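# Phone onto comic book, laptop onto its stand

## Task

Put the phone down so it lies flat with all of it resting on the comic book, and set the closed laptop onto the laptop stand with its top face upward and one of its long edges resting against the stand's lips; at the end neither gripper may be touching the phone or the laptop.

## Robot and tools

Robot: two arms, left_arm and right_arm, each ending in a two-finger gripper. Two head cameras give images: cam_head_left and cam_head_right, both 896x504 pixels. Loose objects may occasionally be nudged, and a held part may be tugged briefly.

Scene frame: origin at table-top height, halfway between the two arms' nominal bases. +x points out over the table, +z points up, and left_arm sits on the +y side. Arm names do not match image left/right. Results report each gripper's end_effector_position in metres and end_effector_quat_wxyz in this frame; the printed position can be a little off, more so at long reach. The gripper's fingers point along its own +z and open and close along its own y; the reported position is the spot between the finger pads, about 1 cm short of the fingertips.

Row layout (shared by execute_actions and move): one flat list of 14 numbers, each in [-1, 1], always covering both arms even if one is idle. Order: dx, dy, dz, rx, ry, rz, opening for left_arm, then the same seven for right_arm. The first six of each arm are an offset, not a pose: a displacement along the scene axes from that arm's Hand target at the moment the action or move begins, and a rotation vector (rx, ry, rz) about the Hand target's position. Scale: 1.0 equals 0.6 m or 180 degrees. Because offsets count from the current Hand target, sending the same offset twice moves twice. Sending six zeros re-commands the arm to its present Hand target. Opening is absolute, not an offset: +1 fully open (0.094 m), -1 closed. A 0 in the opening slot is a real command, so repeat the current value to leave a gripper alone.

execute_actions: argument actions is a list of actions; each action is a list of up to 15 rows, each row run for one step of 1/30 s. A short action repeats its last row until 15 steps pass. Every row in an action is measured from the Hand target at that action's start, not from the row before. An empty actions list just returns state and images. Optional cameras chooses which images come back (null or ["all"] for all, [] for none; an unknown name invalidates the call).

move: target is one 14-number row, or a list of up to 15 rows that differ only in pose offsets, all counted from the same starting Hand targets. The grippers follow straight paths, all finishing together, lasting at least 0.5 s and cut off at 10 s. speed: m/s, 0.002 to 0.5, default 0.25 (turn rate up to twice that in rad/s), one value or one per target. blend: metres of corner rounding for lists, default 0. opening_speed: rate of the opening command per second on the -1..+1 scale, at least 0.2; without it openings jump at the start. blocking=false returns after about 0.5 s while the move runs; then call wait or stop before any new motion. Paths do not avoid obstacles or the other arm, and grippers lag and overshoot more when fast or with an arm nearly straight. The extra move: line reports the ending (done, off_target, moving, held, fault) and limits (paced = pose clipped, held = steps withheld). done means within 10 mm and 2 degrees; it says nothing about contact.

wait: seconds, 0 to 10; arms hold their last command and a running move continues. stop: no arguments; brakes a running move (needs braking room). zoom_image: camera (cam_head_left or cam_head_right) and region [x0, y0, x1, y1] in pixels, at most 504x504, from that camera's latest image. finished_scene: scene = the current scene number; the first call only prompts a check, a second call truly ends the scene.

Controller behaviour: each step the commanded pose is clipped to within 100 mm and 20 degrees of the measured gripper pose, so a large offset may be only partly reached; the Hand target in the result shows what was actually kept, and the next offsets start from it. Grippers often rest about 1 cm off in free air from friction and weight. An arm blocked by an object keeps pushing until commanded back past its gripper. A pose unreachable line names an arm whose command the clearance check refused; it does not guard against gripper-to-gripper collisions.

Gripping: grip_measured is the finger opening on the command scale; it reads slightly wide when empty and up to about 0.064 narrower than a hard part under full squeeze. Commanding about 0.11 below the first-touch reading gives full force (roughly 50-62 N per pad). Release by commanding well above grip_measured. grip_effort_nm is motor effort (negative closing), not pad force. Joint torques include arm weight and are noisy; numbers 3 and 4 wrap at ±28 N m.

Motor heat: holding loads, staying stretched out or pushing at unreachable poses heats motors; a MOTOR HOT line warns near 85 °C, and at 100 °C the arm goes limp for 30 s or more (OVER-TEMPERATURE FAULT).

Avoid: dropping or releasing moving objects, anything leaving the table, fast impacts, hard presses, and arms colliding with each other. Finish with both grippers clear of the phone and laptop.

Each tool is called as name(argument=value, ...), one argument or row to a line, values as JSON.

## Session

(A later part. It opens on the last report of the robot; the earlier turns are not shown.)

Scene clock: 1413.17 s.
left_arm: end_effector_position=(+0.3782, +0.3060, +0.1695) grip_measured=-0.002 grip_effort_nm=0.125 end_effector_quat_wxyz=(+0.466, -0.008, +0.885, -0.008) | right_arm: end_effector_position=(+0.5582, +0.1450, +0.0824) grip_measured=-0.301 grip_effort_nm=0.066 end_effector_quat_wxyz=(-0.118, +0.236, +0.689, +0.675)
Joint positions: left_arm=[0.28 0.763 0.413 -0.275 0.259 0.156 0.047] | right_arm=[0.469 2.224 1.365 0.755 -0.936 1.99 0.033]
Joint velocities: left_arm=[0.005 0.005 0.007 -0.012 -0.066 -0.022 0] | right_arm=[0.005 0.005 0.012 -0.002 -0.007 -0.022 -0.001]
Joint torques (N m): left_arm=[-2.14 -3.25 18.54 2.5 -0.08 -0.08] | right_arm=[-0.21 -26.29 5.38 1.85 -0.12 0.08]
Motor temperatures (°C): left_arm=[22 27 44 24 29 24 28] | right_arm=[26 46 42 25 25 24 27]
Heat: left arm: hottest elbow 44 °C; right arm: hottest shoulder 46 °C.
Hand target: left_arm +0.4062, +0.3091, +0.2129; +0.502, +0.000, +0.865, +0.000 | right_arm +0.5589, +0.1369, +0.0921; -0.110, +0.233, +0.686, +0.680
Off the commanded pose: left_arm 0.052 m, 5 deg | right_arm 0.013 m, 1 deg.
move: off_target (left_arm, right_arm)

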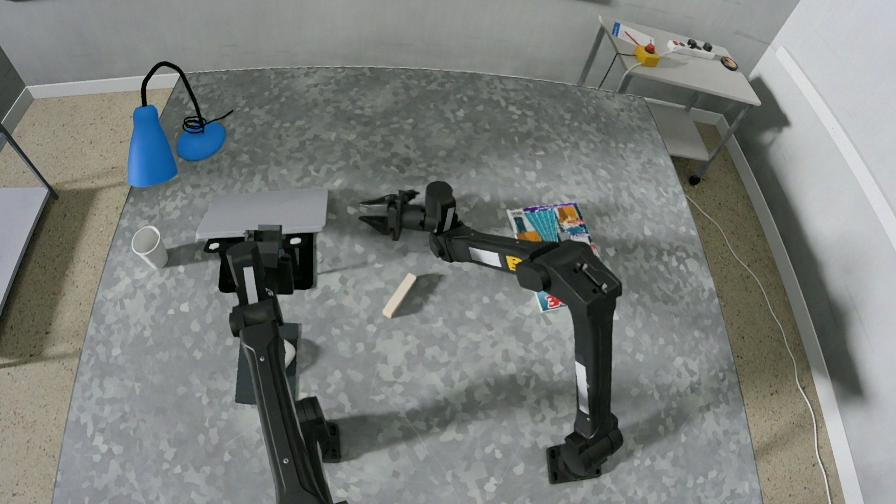

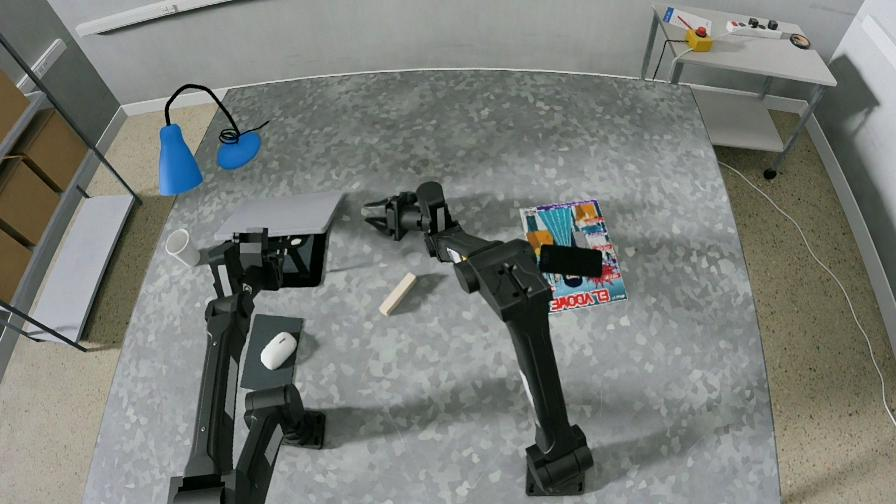

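move(
  target=[-0.077, 0.0, 0.012, 0,0,0, 0.0, 0,0,0,0,0,0,-0.3],
  speed=0.08,
)

zoom_image(
  camera="cam_head_left",
  region=[190, 200, 340, 320],
)

zoom_image(
  camera="cam_head_right",
  region=[200, 200, 350, 320],
)

Scene clock: 1421.33 s.
left_arm: end_effector_position=(+0.3552, +0.3032, +0.1951) grip_measured=-0.002 grip_effort_nm=0.125 end_effector_quat_wxyz=(+0.485, -0.002, +0.875, -0.010) | right_arm: end_effector_position=(+0.5582, +0.1450, +0.0824) grip_measured=-0.301 grip_effort_nm=0.066 end_effector_quat_wxyz=(-0.118, +0.236, +0.689, +0.675)
Joint positions: left_arm=[0.318 0.618 0.413 -0.385 0.308 0.177 0.047] | right_arm=[0.469 2.224 1.365 0.755 -0.936 1.99 0.033]
Joint velocities: left_arm=[0.015 0.005 -0.002 -0.017 -0.022 -0.007 0] | right_arm=[-0.005 -0.015 -0.012 0.002 -0.022 -0.022 0]
Joint torques (N m): left_arm=[0.26 -3.6 15.53 1.24 0.22 0.05] | right_arm=[-0.21 -26.17 5.37 1.83 -0.12 0.09]
Motor temperatures (°C): left_arm=[22 27 44 24 29 24 28] | right_arm=[26 46 42 25 24 24 27]
Heat: left arm: hottest elbow 44 °C; right arm: hottest shoulder 46 °C.
Hand target: left_arm +0.3603, +0.3099, +0.2201; +0.502, +0.000, +0.865, +0.000 | right_arm +0.5589, +0.1369, +0.0921; -0.110, +0.233, +0.686, +0.680
Off the commanded pose: left_arm 0.026 m, 3 deg | right_arm 0.013 m, 1 deg.
move: off_target (left_arm, right_arm)

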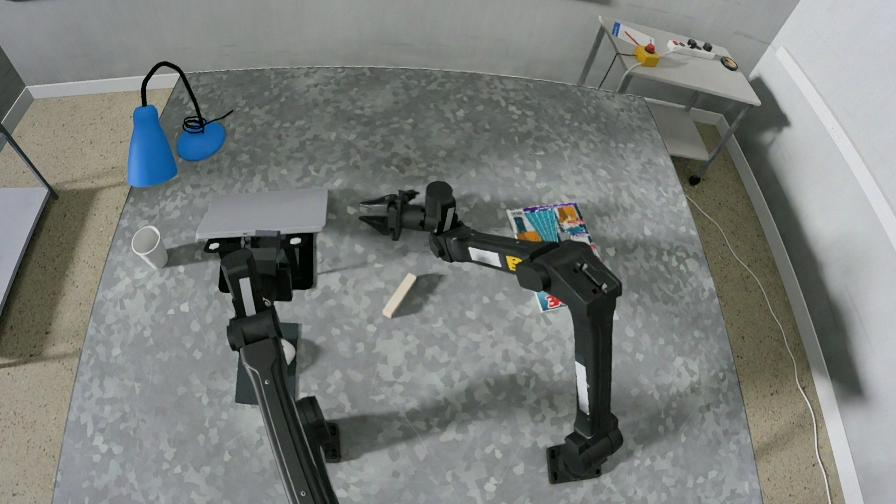

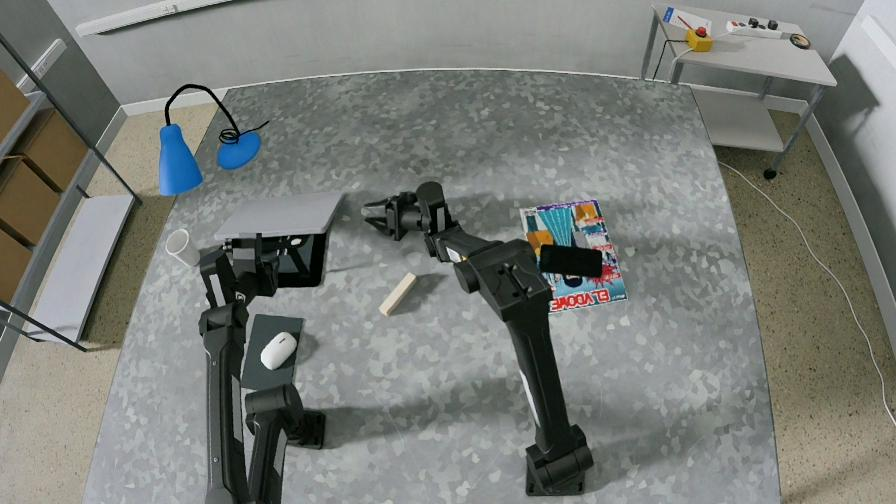

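Scaled by 3.360.

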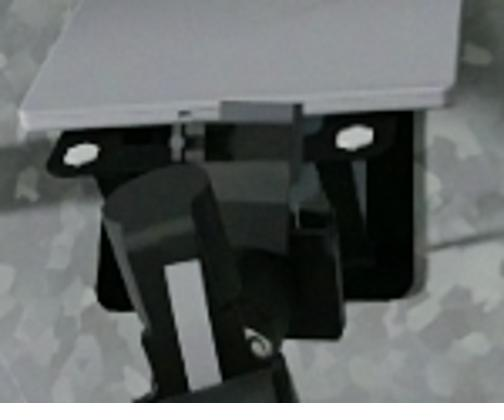

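Scaled by 3.360.

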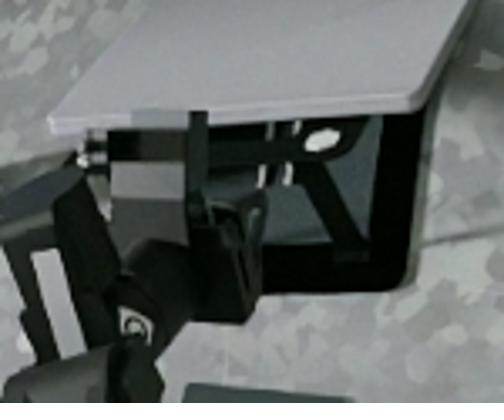

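move(
  target=[-0.09, 0.0, -0.025, 0,0,0, 0.0, 0,0,0,0,0,0,-0.3],
  speed=0.08,
  cameras=[],
)

move(
  target=[0.0, 0.0, 0.06, 0,0,0, 0.0, 0,0,0,0,0,0,-0.3],
  speed=0.08,
)

zoom_image(
  camera="cam_head_left",
  region=[190, 200, 340, 320],
)

zoom_image(
  camera="cam_head_right",
  region=[200, 200, 350, 320],
)

Scene clock: 1428.57 s.
left_arm: end_effector_position=(+0.3104, +0.3088, +0.2091) grip_measured=-0.002 grip_effort_nm=0.125 end_effector_quat_wxyz=(+0.504, +0.003, +0.864, -0.003) | right_arm: end_effector_position=(+0.5582, +0.1450, +0.0824) grip_measured=-0.301 grip_effort_nm=0.061 end_effector_quat_wxyz=(-0.118, +0.236, +0.689, +0.675)
Joint positions: left_arm=[0.459 0.406 0.383 -0.549 0.428 0.259 0.047] | right_arm=[0.469 2.224 1.365 0.755 -0.936 1.99 0.033]
Joint velocities: left_arm=[-0.005 -0.005 -0.012 -0.007 0.022 -0.051 -0.001] | right_arm=[0.005 -0.005 -0.007 -0.007 -0.066 -0.037 0]
Joint torques (N m): left_arm=[0.03 -1.38 11.26 1.31 0.28 0.07] | right_arm=[-0.15 -26.23 5.38 1.84 -0.12 0.09]
Motor temperatures (°C): left_arm=[22 27 44 24 29 24 28] | right_arm=[26 46 42 25 24 24 27]
Heat: left arm: hottest elbow 44 °C; right arm: hottest shoulder 46 °C.
Hand target: left_arm +0.3065, +0.3109, +0.2052; +0.502, +0.000, +0.865, +0.000 | right_arm +0.5589, +0.1369, +0.0921; -0.110, +0.233, +0.686, +0.680
Off the commanded pose: left_arm 0.006 m, 1 deg | right_arm 0.013 m, 1 deg.
move: off_target (right_arm)
No camera images: "cameras" was empty.

Scene clock: 1429.67 s.
left_arm: end_effector_position=(+0.2993, +0.3029, +0.1928) grip_measured=-0.002 grip_effort_nm=0.125 end_effector_quat_wxyz=(+0.470, -0.008, +0.882, -0.021) | right_arm: end_effector_position=(+0.5582, +0.1450, +0.0824) grip_measured=-0.301 grip_effort_nm=0.066 end_effector_quat_wxyz=(-0.118, +0.236, +0.689, +0.675)
Joint positions: left_arm=[0.459 0.402 0.383 -0.641 0.428 0.259 0.047] | right_arm=[0.469 2.224 1.365 0.755 -0.936 1.99 0.033]
Joint velocities: left_arm=[0.005 0.005 0.007 -0.017 0.051 0.066 -0.001] | right_arm=[-0.005 0.005 -0.007 -0.007 0.007 0.037 0]
Joint torques (N m): left_arm=[-0.97 -0.91 19.44 1.06 0.11 0.13] | right_arm=[-0.21 -26.23 5.37 1.87 -0.11 0.08]
Motor temperatures (°C): left_arm=[22 27 44 24 29 24 28] | right_arm=[26 46 42 25 24 24 27]
Heat: left arm: hottest elbow 44 °C; right arm: hottest shoulder 46 °C.
Hand target: left_arm +0.3068, +0.3109, +0.2412; +0.502, +0.000, +0.865, +0.000 | right_arm +0.5589, +0.1369, +0.0921; -0.110, +0.233, +0.686, +0.680
Off the commanded pose: left_arm 0.050 m, 5 deg | right_arm 0.013 m, 1 deg.
move: off_target (left_arm, right_arm)

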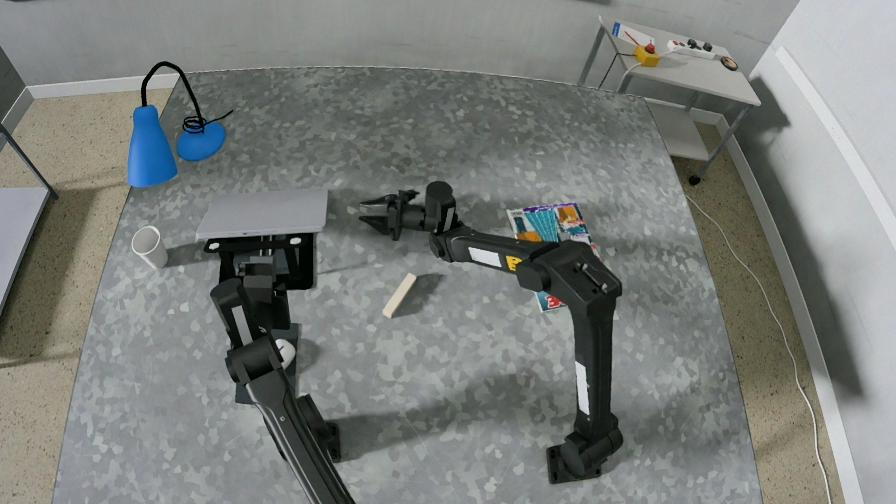

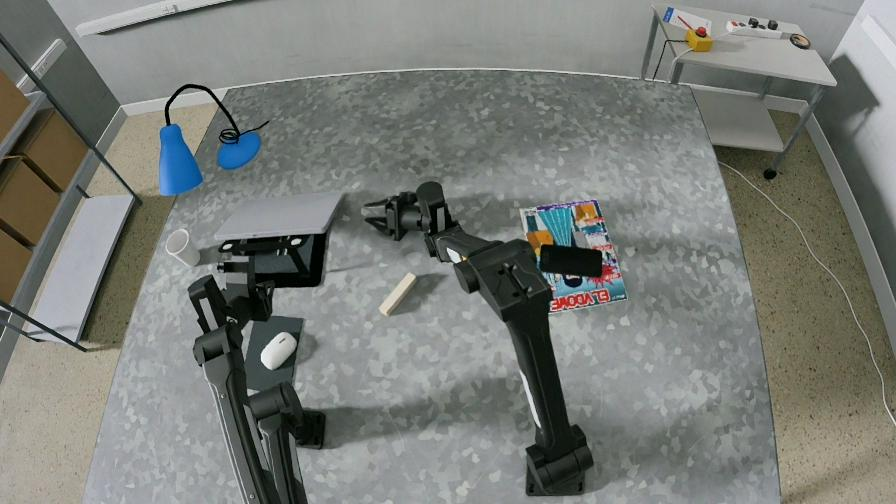

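Scaled by 3.360.

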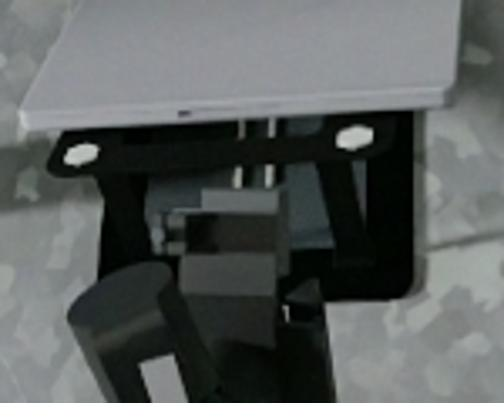

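Scaled by 3.360.

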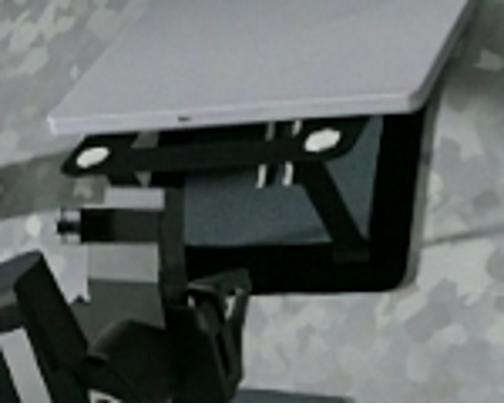

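move(
  target=[0.08, 0.0, 0.05, 0,0,0, 0.0, 0,0,0,0,0,0,-0.3],
  speed=0.1,
)

Scene clock: 1436.10 s.
left_arm: end_effector_position=(+0.3353, +0.3073, +0.2242) grip_measured=-0.002 grip_effort_nm=0.125 end_effector_quat_wxyz=(+0.466, -0.010, +0.885, -0.011) | right_arm: end_effector_position=(+0.5582, +0.1450, +0.0824) grip_measured=-0.301 grip_effort_nm=0.066 end_effector_quat_wxyz=(-0.118, +0.236, +0.689, +0.675)
Joint positions: left_arm=[0.365 0.545 0.495 -0.59 0.332 0.203 0.047] | right_arm=[0.469 2.224 1.365 0.755 -0.936 1.99 0.033]
Joint velocities: left_arm=[-0.015 0.005 0.002 -0.007 -0.007 -0.022 0] | right_arm=[-0.015 -0.005 -0.012 0.002 -0.007 0.007 0.001]
Joint torques (N m): left_arm=[-2.78 -0.44 19.26 2.33 -0.03 -0.09] | right_arm=[-0.09 -26.29 5.38 1.83 -0.11 0.08]
Motor temperatures (°C): left_arm=[22 27 45 24 29 24 28] | right_arm=[26 46 41 25 24 24 27]
Heat: left arm: hottest elbow 45 °C; right arm: hottest shoulder 46 °C.
Hand target: left_arm +0.3548, +0.3100, +0.2713; +0.502, +0.000, +0.865, +0.000 | right_arm +0.5589, +0.1369, +0.0921; -0.110, +0.233, +0.686, +0.680
Off the commanded pose: left_arm 0.051 m, 5 deg | right_arm 0.013 m, 1 deg.
move: off_target (left_arm, right_arm)

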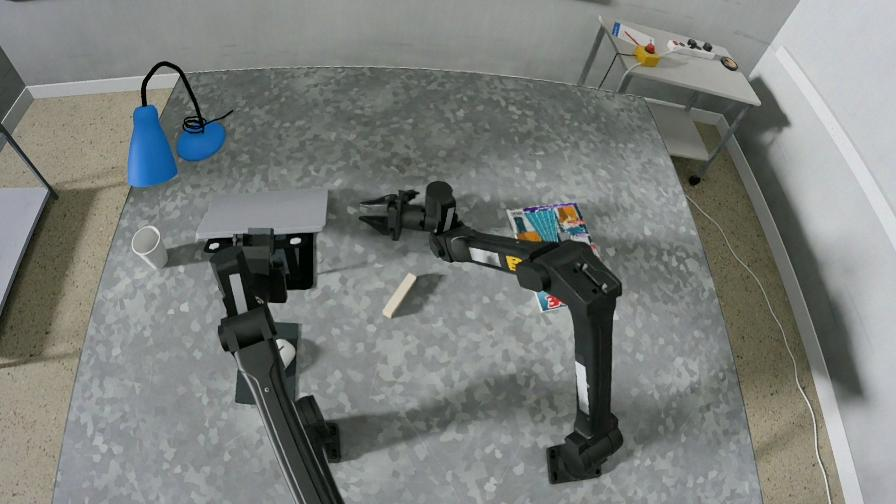

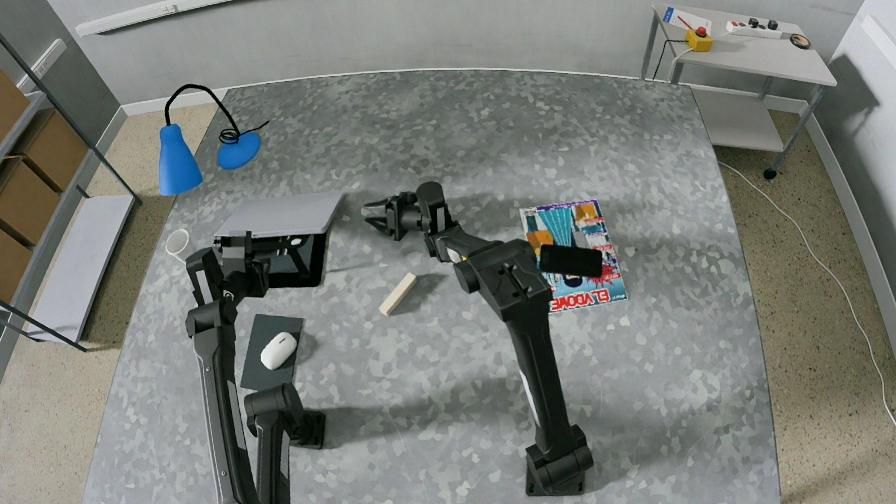

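move(
  target=[0.12, 0.0, -0.01, 0,0,0, 0.0, 0,0,0,0,0,0,-0.3],
  speed=0.1,
)

zoom_image(
  camera="cam_head_right",
  region=[200, 180, 350, 300],
)

Scene clock: 1440.53 s.
left_arm: end_effector_position=(+0.4011, +0.3074, +0.2199) grip_measured=-0.002 grip_effort_nm=0.125 end_effector_quat_wxyz=(+0.465, -0.008, +0.885, -0.007) | right_arm: end_effector_position=(+0.5582, +0.1450, +0.0824) grip_measured=-0.301 grip_effort_nm=0.061 end_effector_quat_wxyz=(-0.118, +0.236, +0.689, +0.675)
Joint positions: left_arm=[0.255 0.792 0.562 -0.392 0.238 0.143 0.047] | right_arm=[0.469 2.224 1.365 0.755 -0.936 1.99 0.033]
Joint velocities: left_arm=[0.005 -0.005 0.002 -0.012 0.037 -0.022 0] | right_arm=[-0.015 0.024 0.007 -0.002 -0.051 -0.051 0]
Joint torques (N m): left_arm=[-2.67 -3.02 18.89 2.52 -0.06 -0.14] | right_arm=[-0.21 -26.23 5.38 1.84 -0.12 0.08]
Motor temperatures (°C): left_arm=[22 27 47 24 29 24 28] | right_arm=[26 46 41 25 24 24 27]
Heat: left arm: hottest elbow 47 °C; right arm: hottest shoulder 46 °C.
Hand target: left_arm +0.4265, +0.3088, +0.2650; +0.502, +0.000, +0.865, +0.000 | right_arm +0.5589, +0.1369, +0.0921; -0.110, +0.233, +0.686, +0.680
Off the commanded pose: left_arm 0.052 m, 5 deg | right_arm 0.013 m, 1 deg.
move: off_target (left_arm, right_arm)

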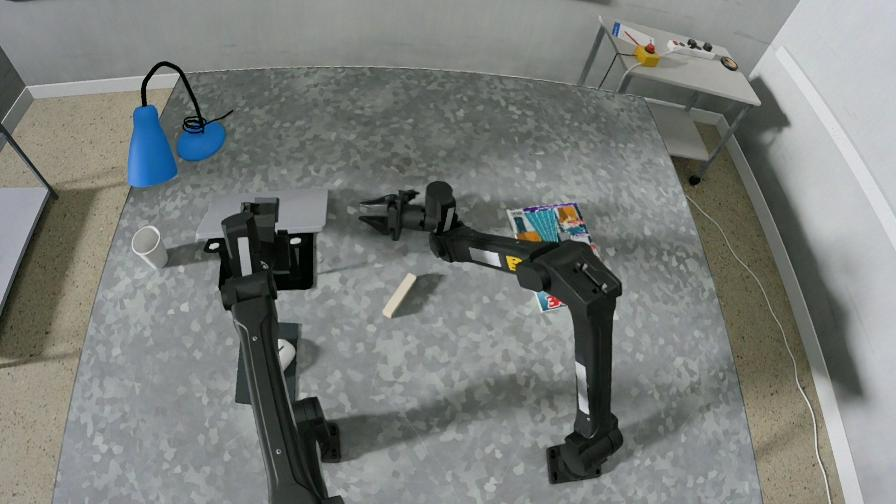

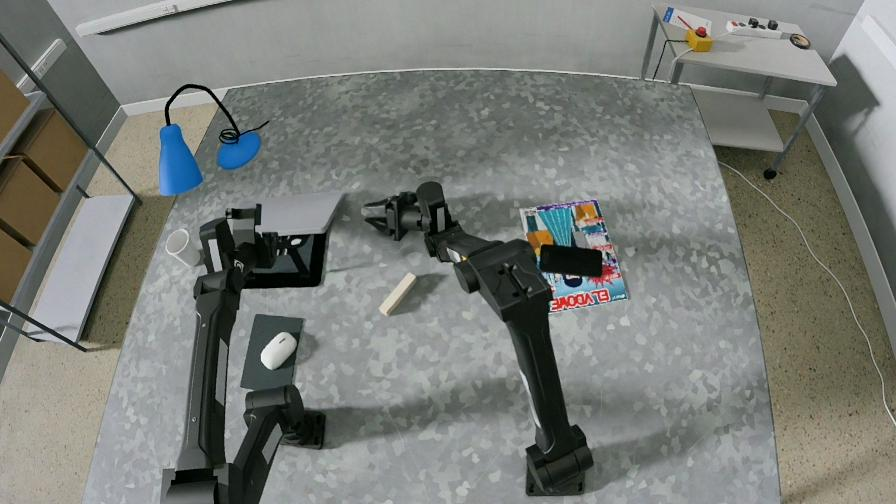

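Scaled by 3.360.

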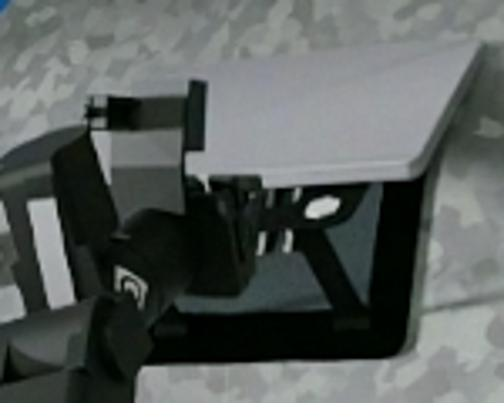

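move(
  target=[-0.01, 0.0, -0.16, 0,0,0, 0.0, 0,0,0,0,0,0,-0.3],
  speed=0.06,
)

zoom_image(
  camera="cam_head_right",
  region=[200, 180, 350, 300],
)

zoom_image(
  camera="cam_head_left",
  region=[190, 180, 340, 300],
)

Scene clock: 1447.13 s.
left_arm: end_effector_position=(+0.4181, +0.3123, +0.1734) grip_measured=-0.002 grip_effort_nm=0.125 end_effector_quat_wxyz=(+0.501, -0.002, +0.866, +0.003) | right_arm: end_effector_position=(+0.5582, +0.1450, +0.0824) grip_measured=-0.301 grip_effort_nm=0.066 end_effector_quat_wxyz=(-0.118, +0.236, +0.689, +0.675)
Joint positions: left_arm=[0.255 0.909 0.436 -0.067 0.237 0.143 0.047] | right_arm=[0.469 2.224 1.365 0.755 -0.936 1.99 0.033]
Joint velocities: left_arm=[-0.005 0.005 -0.012 0.002 0.037 -0.037 0] | right_arm=[-0.015 -0.005 0.002 -0.007 -0.022 0.051 0]
Joint torques (N m): left_arm=[-2.02 -3.96 10.04 2.56 0.15 -0.03] | right_arm=[-0.26 -26.29 5.38 1.85 -0.12 0.08]
Motor temperatures (°C): left_arm=[22 27 48 24 29 24 28] | right_arm=[26 46 41 25 24 24 27]
Heat: left arm: hottest elbow 48 °C; right arm: hottest shoulder 46 °C.
Hand target: left_arm +0.4193, +0.3091, +0.1694; +0.502, +0.000, +0.865, +0.000 | right_arm +0.5589, +0.1369, +0.0921; -0.110, +0.233, +0.686, +0.680
Off the commanded pose: left_arm 0.006 m, 1 deg | right_arm 0.013 m, 1 deg.
move: off_target (right_arm)

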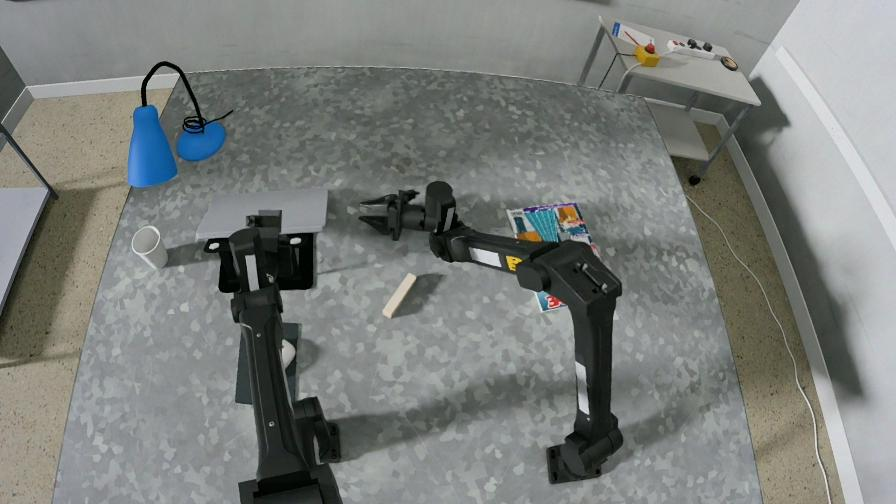

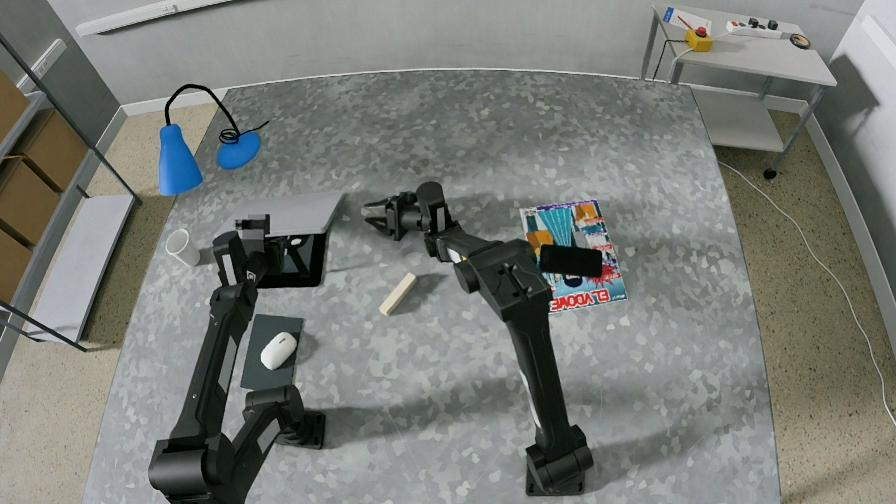

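Scaled by 3.360.

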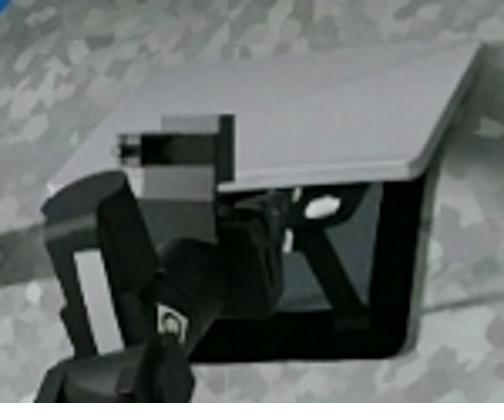

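Scaled by 3.360.

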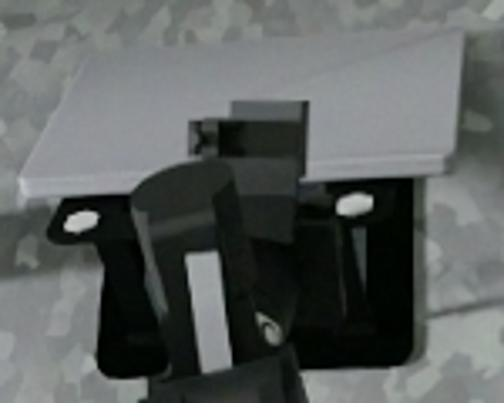

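move(
  target=[0.03, 0.0, -0.03, 0,0,0, 0.0, 0,0,0,0,0,0,-0.3],
  speed=0.04,
)

zoom_image(
  camera="cam_head_right",
  region=[200, 180, 350, 300],
)

zoom_image(
  camera="cam_head_left",
  region=[190, 180, 340, 300],
)

Scene clock: 1451.23 s.
left_arm: end_effector_position=(+0.4356, +0.3143, +0.1569) grip_measured=-0.002 grip_effort_nm=0.125 end_effector_quat_wxyz=(+0.503, -0.002, +0.864, +0.004) | right_arm: end_effector_position=(+0.5582, +0.1450, +0.0824) grip_measured=-0.301 grip_effort_nm=0.066 end_effector_quat_wxyz=(-0.118, +0.236, +0.689, +0.675)
Joint positions: left_arm=[0.243 1.013 0.436 0.045 0.227 0.137 0.047] | right_arm=[0.469 2.224 1.365 0.755 -0.936 1.99 0.033]
Joint velocities: left_arm=[-0.024 -0.005 -0.012 0.007 -0.066 -0.022 -0.001] | right_arm=[-0.015 -0.005 0.012 0.002 0.051 0.095 0]
Joint torques (N m): left_arm=[-2.08 -5.6 9.57 2.44 -0.07 -0.1] | right_arm=[-0.21 -26.29 5.37 1.83 -0.12 0.09]
Motor temperatures (°C): left_arm=[22 27 47 24 29 24 28] | right_arm=[26 46 41 25 24 24 27]
Heat: left arm: hottest elbow 47 °C; right arm: hottest shoulder 46 °C.
Hand target: left_arm +0.4370, +0.3090, +0.1515; +0.502, +0.000, +0.865, +0.000 | right_arm +0.5589, +0.1369, +0.0921; -0.110, +0.233, +0.686, +0.680
Off the commanded pose: left_arm 0.008 m, 1 deg | right_arm 0.013 m, 1 deg.
move: off_target (right_arm)

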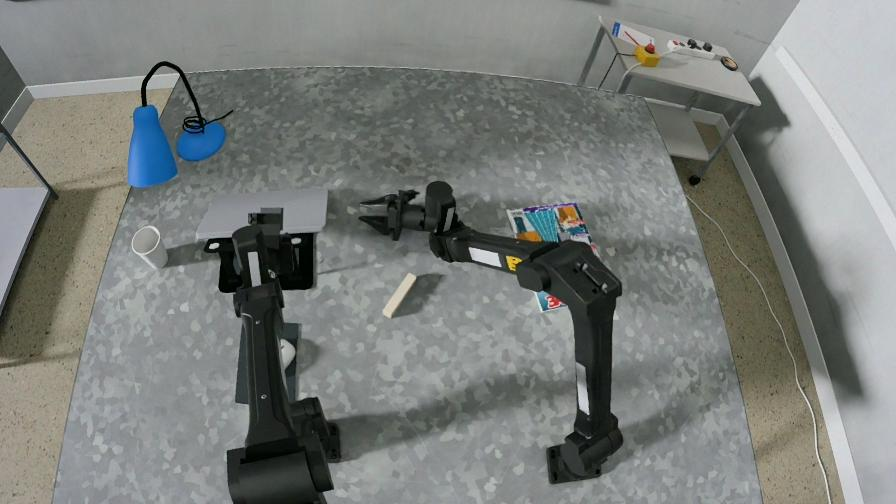

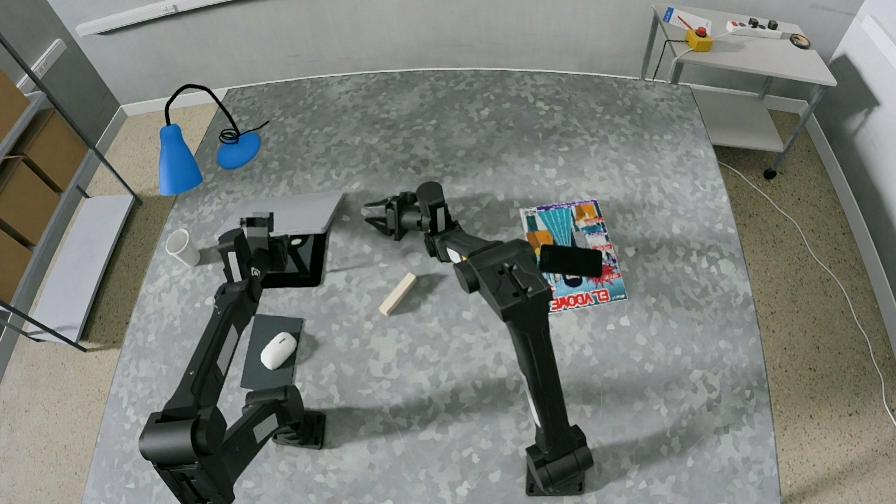

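Scaled by 3.360.

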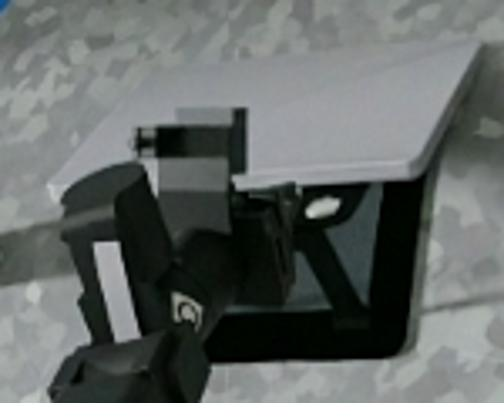

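Scaled by 3.360.

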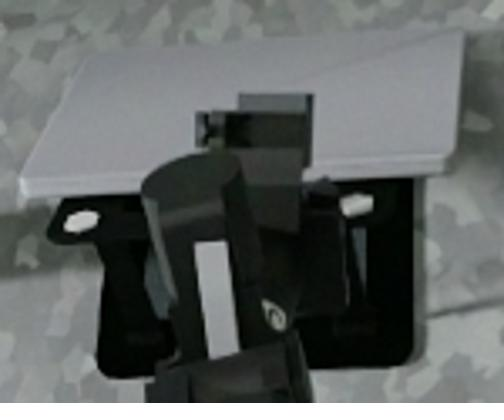

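move(
  target=[0.04, 0.0, -0.015, 0,0,0, 0.0, 0,0,0,0,0,0,-0.3],
  speed=0.03,
)

zoom_image(
  camera="cam_head_right",
  region=[200, 180, 350, 300],
)

zoom_image(
  camera="cam_head_left",
  region=[190, 180, 340, 300],
)

Scene clock: 1455.83 s.
left_arm: end_effector_position=(+0.4528, +0.3125, +0.1519) grip_measured=-0.002 grip_effort_nm=0.125 end_effector_quat_wxyz=(+0.516, -0.006, +0.857, +0.002) | right_arm: end_effector_position=(+0.5582, +0.1450, +0.0824) grip_measured=-0.301 grip_effort_nm=0.066 end_effector_quat_wxyz=(-0.118, +0.236, +0.689, +0.675)
Joint positions: left_arm=[0.222 1.089 0.444 0.147 0.212 0.111 0.047] | right_arm=[0.469 2.224 1.365 0.755 -0.936 1.99 0.033]
Joint velocities: left_arm=[-0.024 -0.005 -0.012 0.012 -0.037 -0.022 0] | right_arm=[-0.015 0.005 0.002 -0.017 0.066 0.007 0]
Joint torques (N m): left_arm=[-3.14 -3.9 11.82 1.43 -0.25 0.07] | right_arm=[-0.26 -26.29 5.41 1.85 -0.12 0.08]
Motor temperatures (°C): left_arm=[22 27 47 24 29 24 28] | right_arm=[26 46 41 25 24 24 27]
Heat: left arm: hottest elbow 47 °C; right arm: hottest shoulder 46 °C.
Hand target: left_arm +0.4607, +0.3087, +0.1423; +0.502, +0.000, +0.865, +0.000 | right_arm +0.5589, +0.1369, +0.0921; -0.110, +0.233, +0.686, +0.680
Off the commanded pose: left_arm 0.013 m, 2 deg | right_arm 0.013 m, 1 deg.
move: off_target (left_arm, right_arm)

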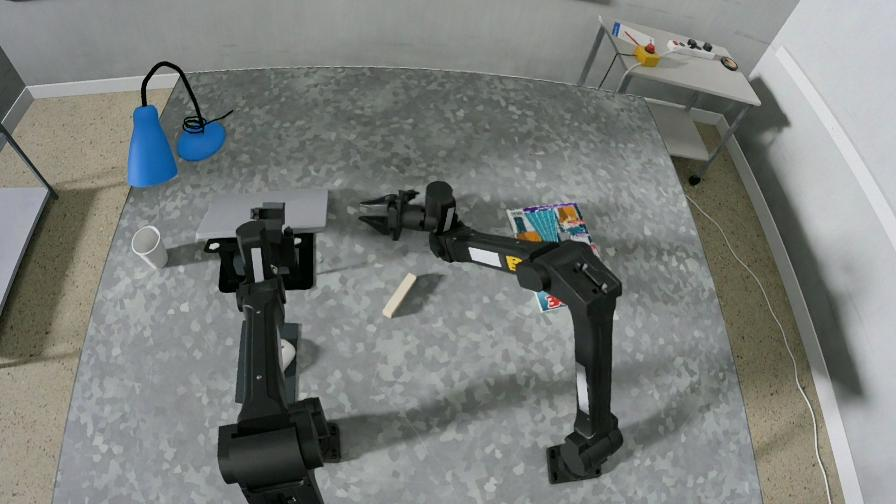

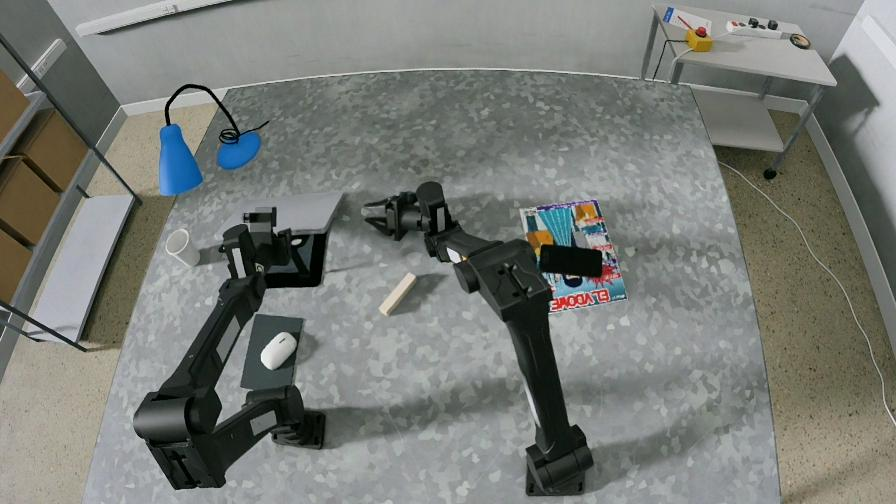

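Scaled by 3.360.

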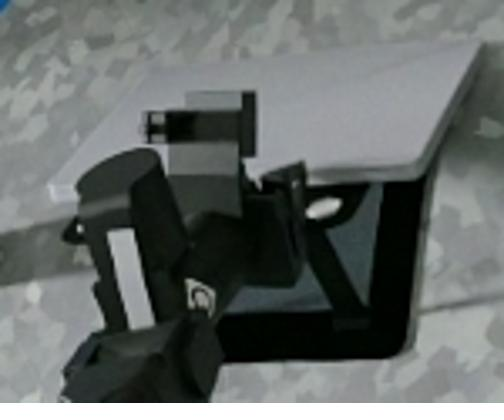

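Scaled by 3.360.

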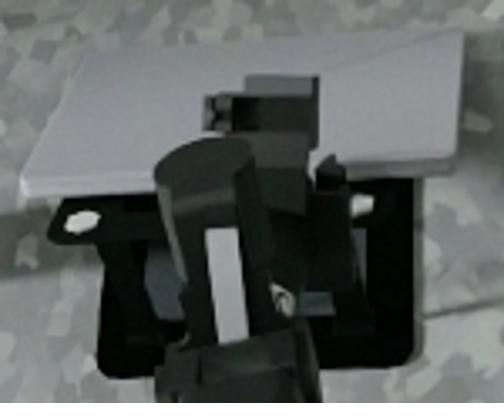

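zoom_image(
  camera="cam_head_left",
  region=[190, 200, 340, 320],
)

zoom_image(
  camera="cam_head_right",
  region=[200, 200, 350, 320],
)

Scaled by 3.360.

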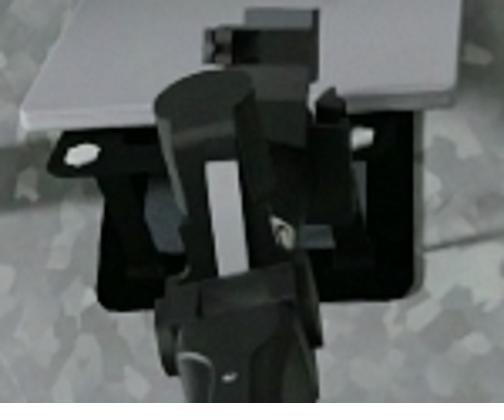

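Scaled by 3.360.

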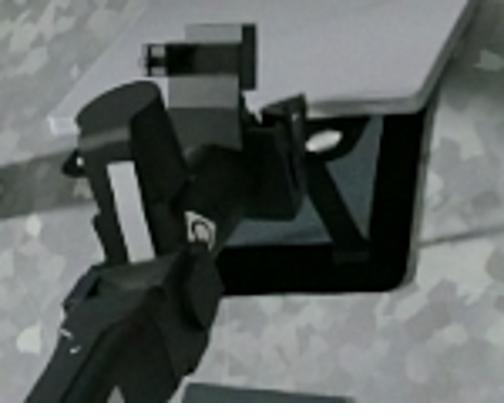

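zoom_image(
  camera="cam_head_left",
  region=[280, 180, 345, 250],
)

zoom_image(
  camera="cam_head_left",
  region=[190, 180, 255, 250],
)

Scaled by 7.200.

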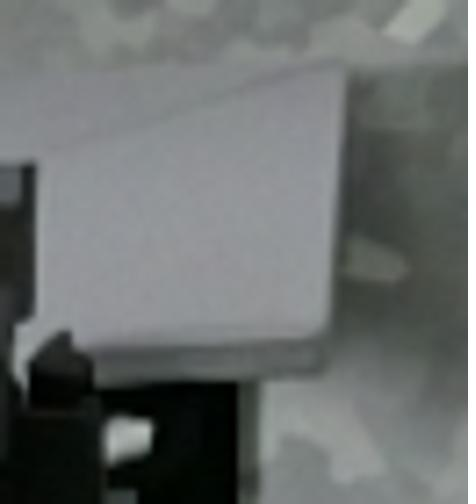

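Scaled by 7.200.

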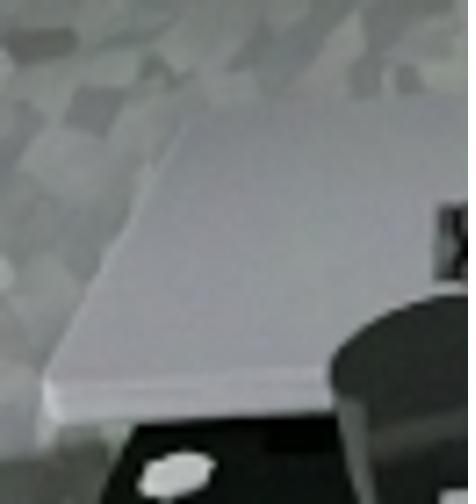

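move(
  target=[0.03, 0.0, -0.012, 0,0,0, 0.0, 0,0,0,0,0,0,-0.3],
  speed=0.03,
)

zoom_image(
  camera="cam_head_left",
  region=[280, 180, 345, 250],
)

zoom_image(
  camera="cam_head_left",
  region=[190, 180, 255, 250],
)

Scene clock: 1473.77 s.
left_arm: end_effector_position=(+0.4718, +0.3127, +0.1502) grip_measured=-0.002 grip_effort_nm=0.125 end_effector_quat_wxyz=(+0.520, -0.006, +0.854, +0.003) | right_arm: end_effector_position=(+0.5582, +0.1450, +0.0824) grip_measured=-0.301 grip_effort_nm=0.066 end_effector_quat_wxyz=(-0.118, +0.236, +0.689, +0.675)
Joint positions: left_arm=[0.207 1.159 0.477 0.195 0.198 0.101 0.047] | right_arm=[0.469 2.224 1.365 0.755 -0.936 1.99 0.033]
Joint velocities: left_arm=[-0.024 -0.005 -0.007 -0.017 0.037 0.022 0] | right_arm=[-0.005 -0.024 -0.002 -0.012 0.022 -0.081 0]
Joint torques (N m): left_arm=[-2.49 -3.96 11.38 1.37 -0.18 0.05] | right_arm=[-0.21 -26.29 5.37 1.85 -0.12 0.08]
Motor temperatures (°C): left_arm=[22 27 46 24 29 24 27] | right_arm=[26 46 41 25 24 24 27]
Heat: left arm: hottest elbow 46 °C; right arm: hottest shoulder 46 °C.
Hand target: left_arm +0.4787, +0.3083, +0.1352; +0.502, +0.000, +0.865, +0.000 | right_arm +0.5589, +0.1369, +0.0921; -0.110, +0.233, +0.686, +0.680
Off the commanded pose: left_arm 0.017 m, 3 deg | right_arm 0.013 m, 1 deg.
move: off_target (left_arm, right_arm)

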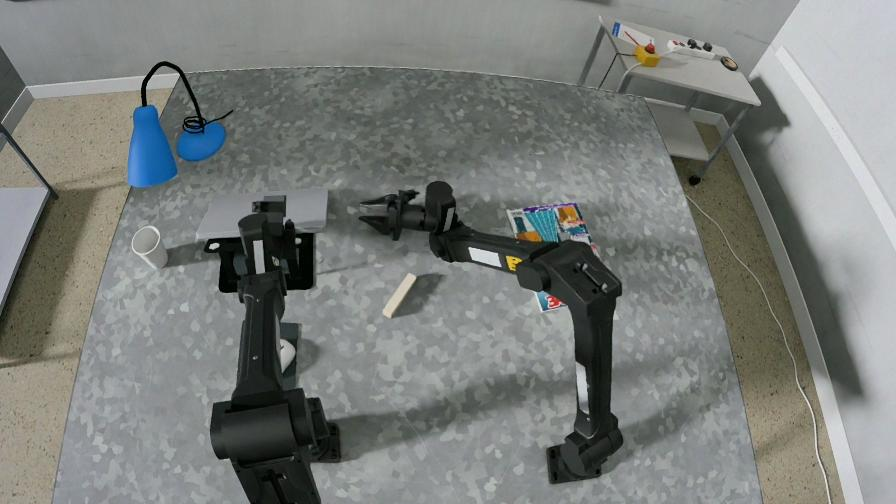

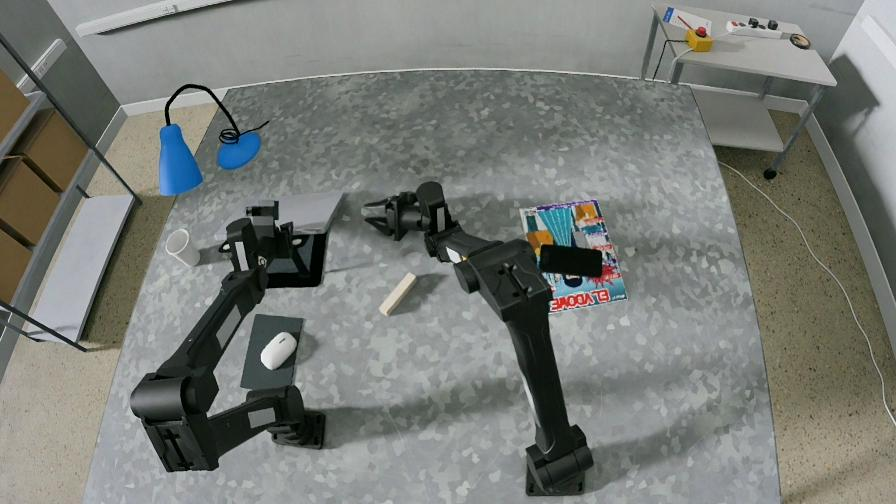

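Scaled by 7.200.

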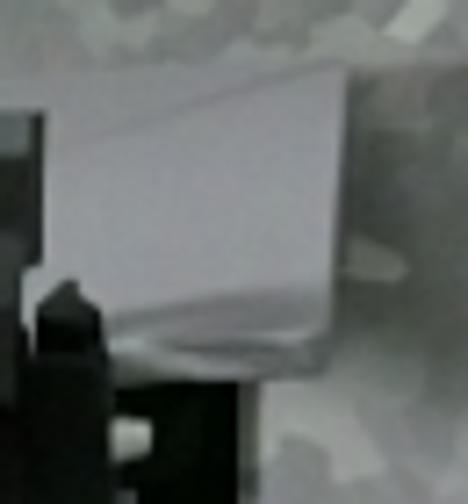

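Scaled by 7.200.

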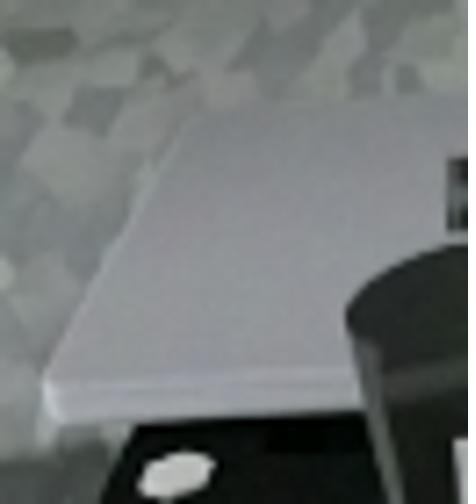

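move(
  target=[
    [0.0, 0.0, 0.06, 0,0,0, 0.0, 0,0,0,0,0,0,-0.3],
    [-0.112, 0.0, 0.06, 0,0,0, 0.0, 0,0,0,0,0,0,-0.3],
  ],
  speed=0.08,
)

zoom_image(
  camera="cam_head_right",
  region=[200, 180, 350, 300],
)

Scene clock: 1481.60 s.
left_arm: end_effector_position=(+0.4179, +0.3052, +0.1737) grip_measured=-0.002 grip_effort_nm=0.129 end_effector_quat_wxyz=(+0.505, +0.002, +0.863, -0.004) | right_arm: end_effector_position=(+0.5582, +0.1450, +0.0824) grip_measured=-0.301 grip_effort_nm=0.066 end_effector_quat_wxyz=(-0.118, +0.236, +0.689, +0.675)
Joint positions: left_arm=[0.24 0.902 0.428 -0.056 0.242 0.134 0.047] | right_arm=[0.469 2.224 1.365 0.755 -0.936 1.99 0.033]
Joint velocities: left_arm=[0.005 0.005 -0.002 0.002 0.022 -0.022 -0.001] | right_arm=[0.005 0.005 -0.002 0.007 0.051 -0.022 0]
Joint torques (N m): left_arm=[-0.32 -5.83 9.77 1.25 0.23 0.08] | right_arm=[-0.21 -26.23 5.37 1.83 -0.12 0.09]
Motor temperatures (°C): left_arm=[22 27 45 24 29 24 27] | right_arm=[26 46 41 25 24 24 27]
Heat: left arm: hottest elbow 45 °C; right arm: hottest shoulder 46 °C.
Hand target: left_arm +0.4121, +0.3092, +0.1712; +0.502, +0.000, +0.865, +0.000 | right_arm +0.5589, +0.1369, +0.0921; -0.110, +0.233, +0.686, +0.680
Off the commanded pose: left_arm 0.008 m, 1 deg | right_arm 0.013 m, 1 deg.
move: off_target (right_arm)

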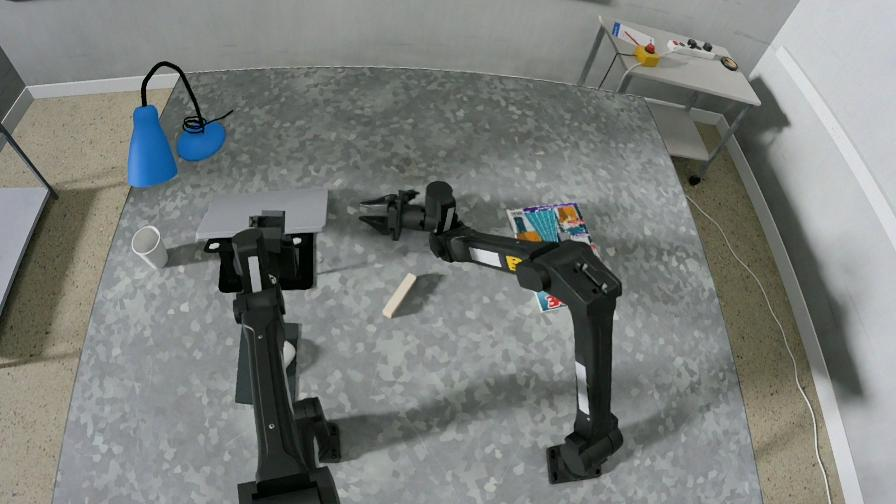

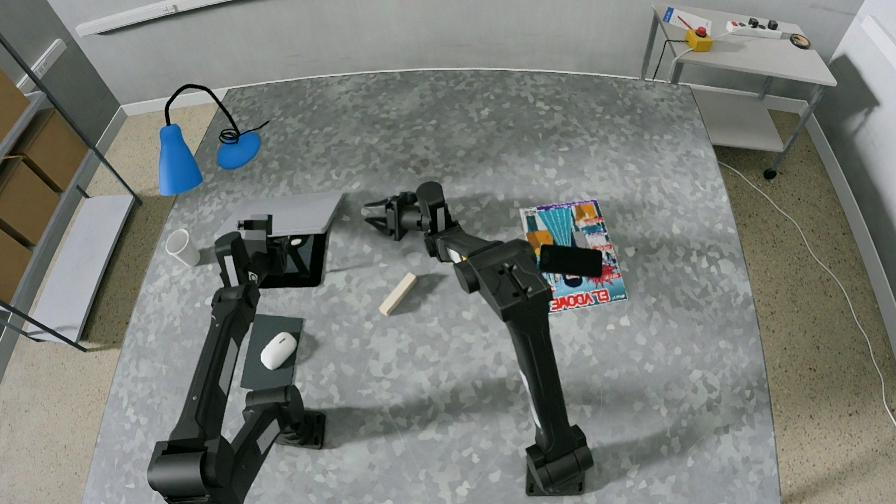

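Scaled by 3.360.

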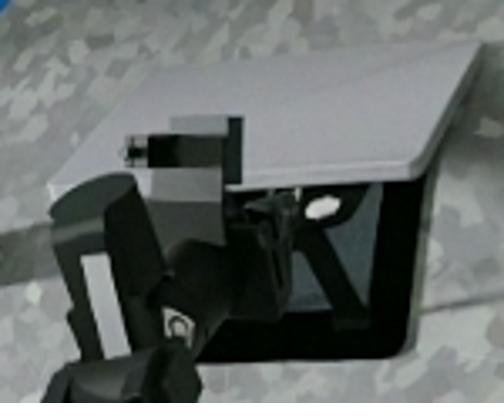

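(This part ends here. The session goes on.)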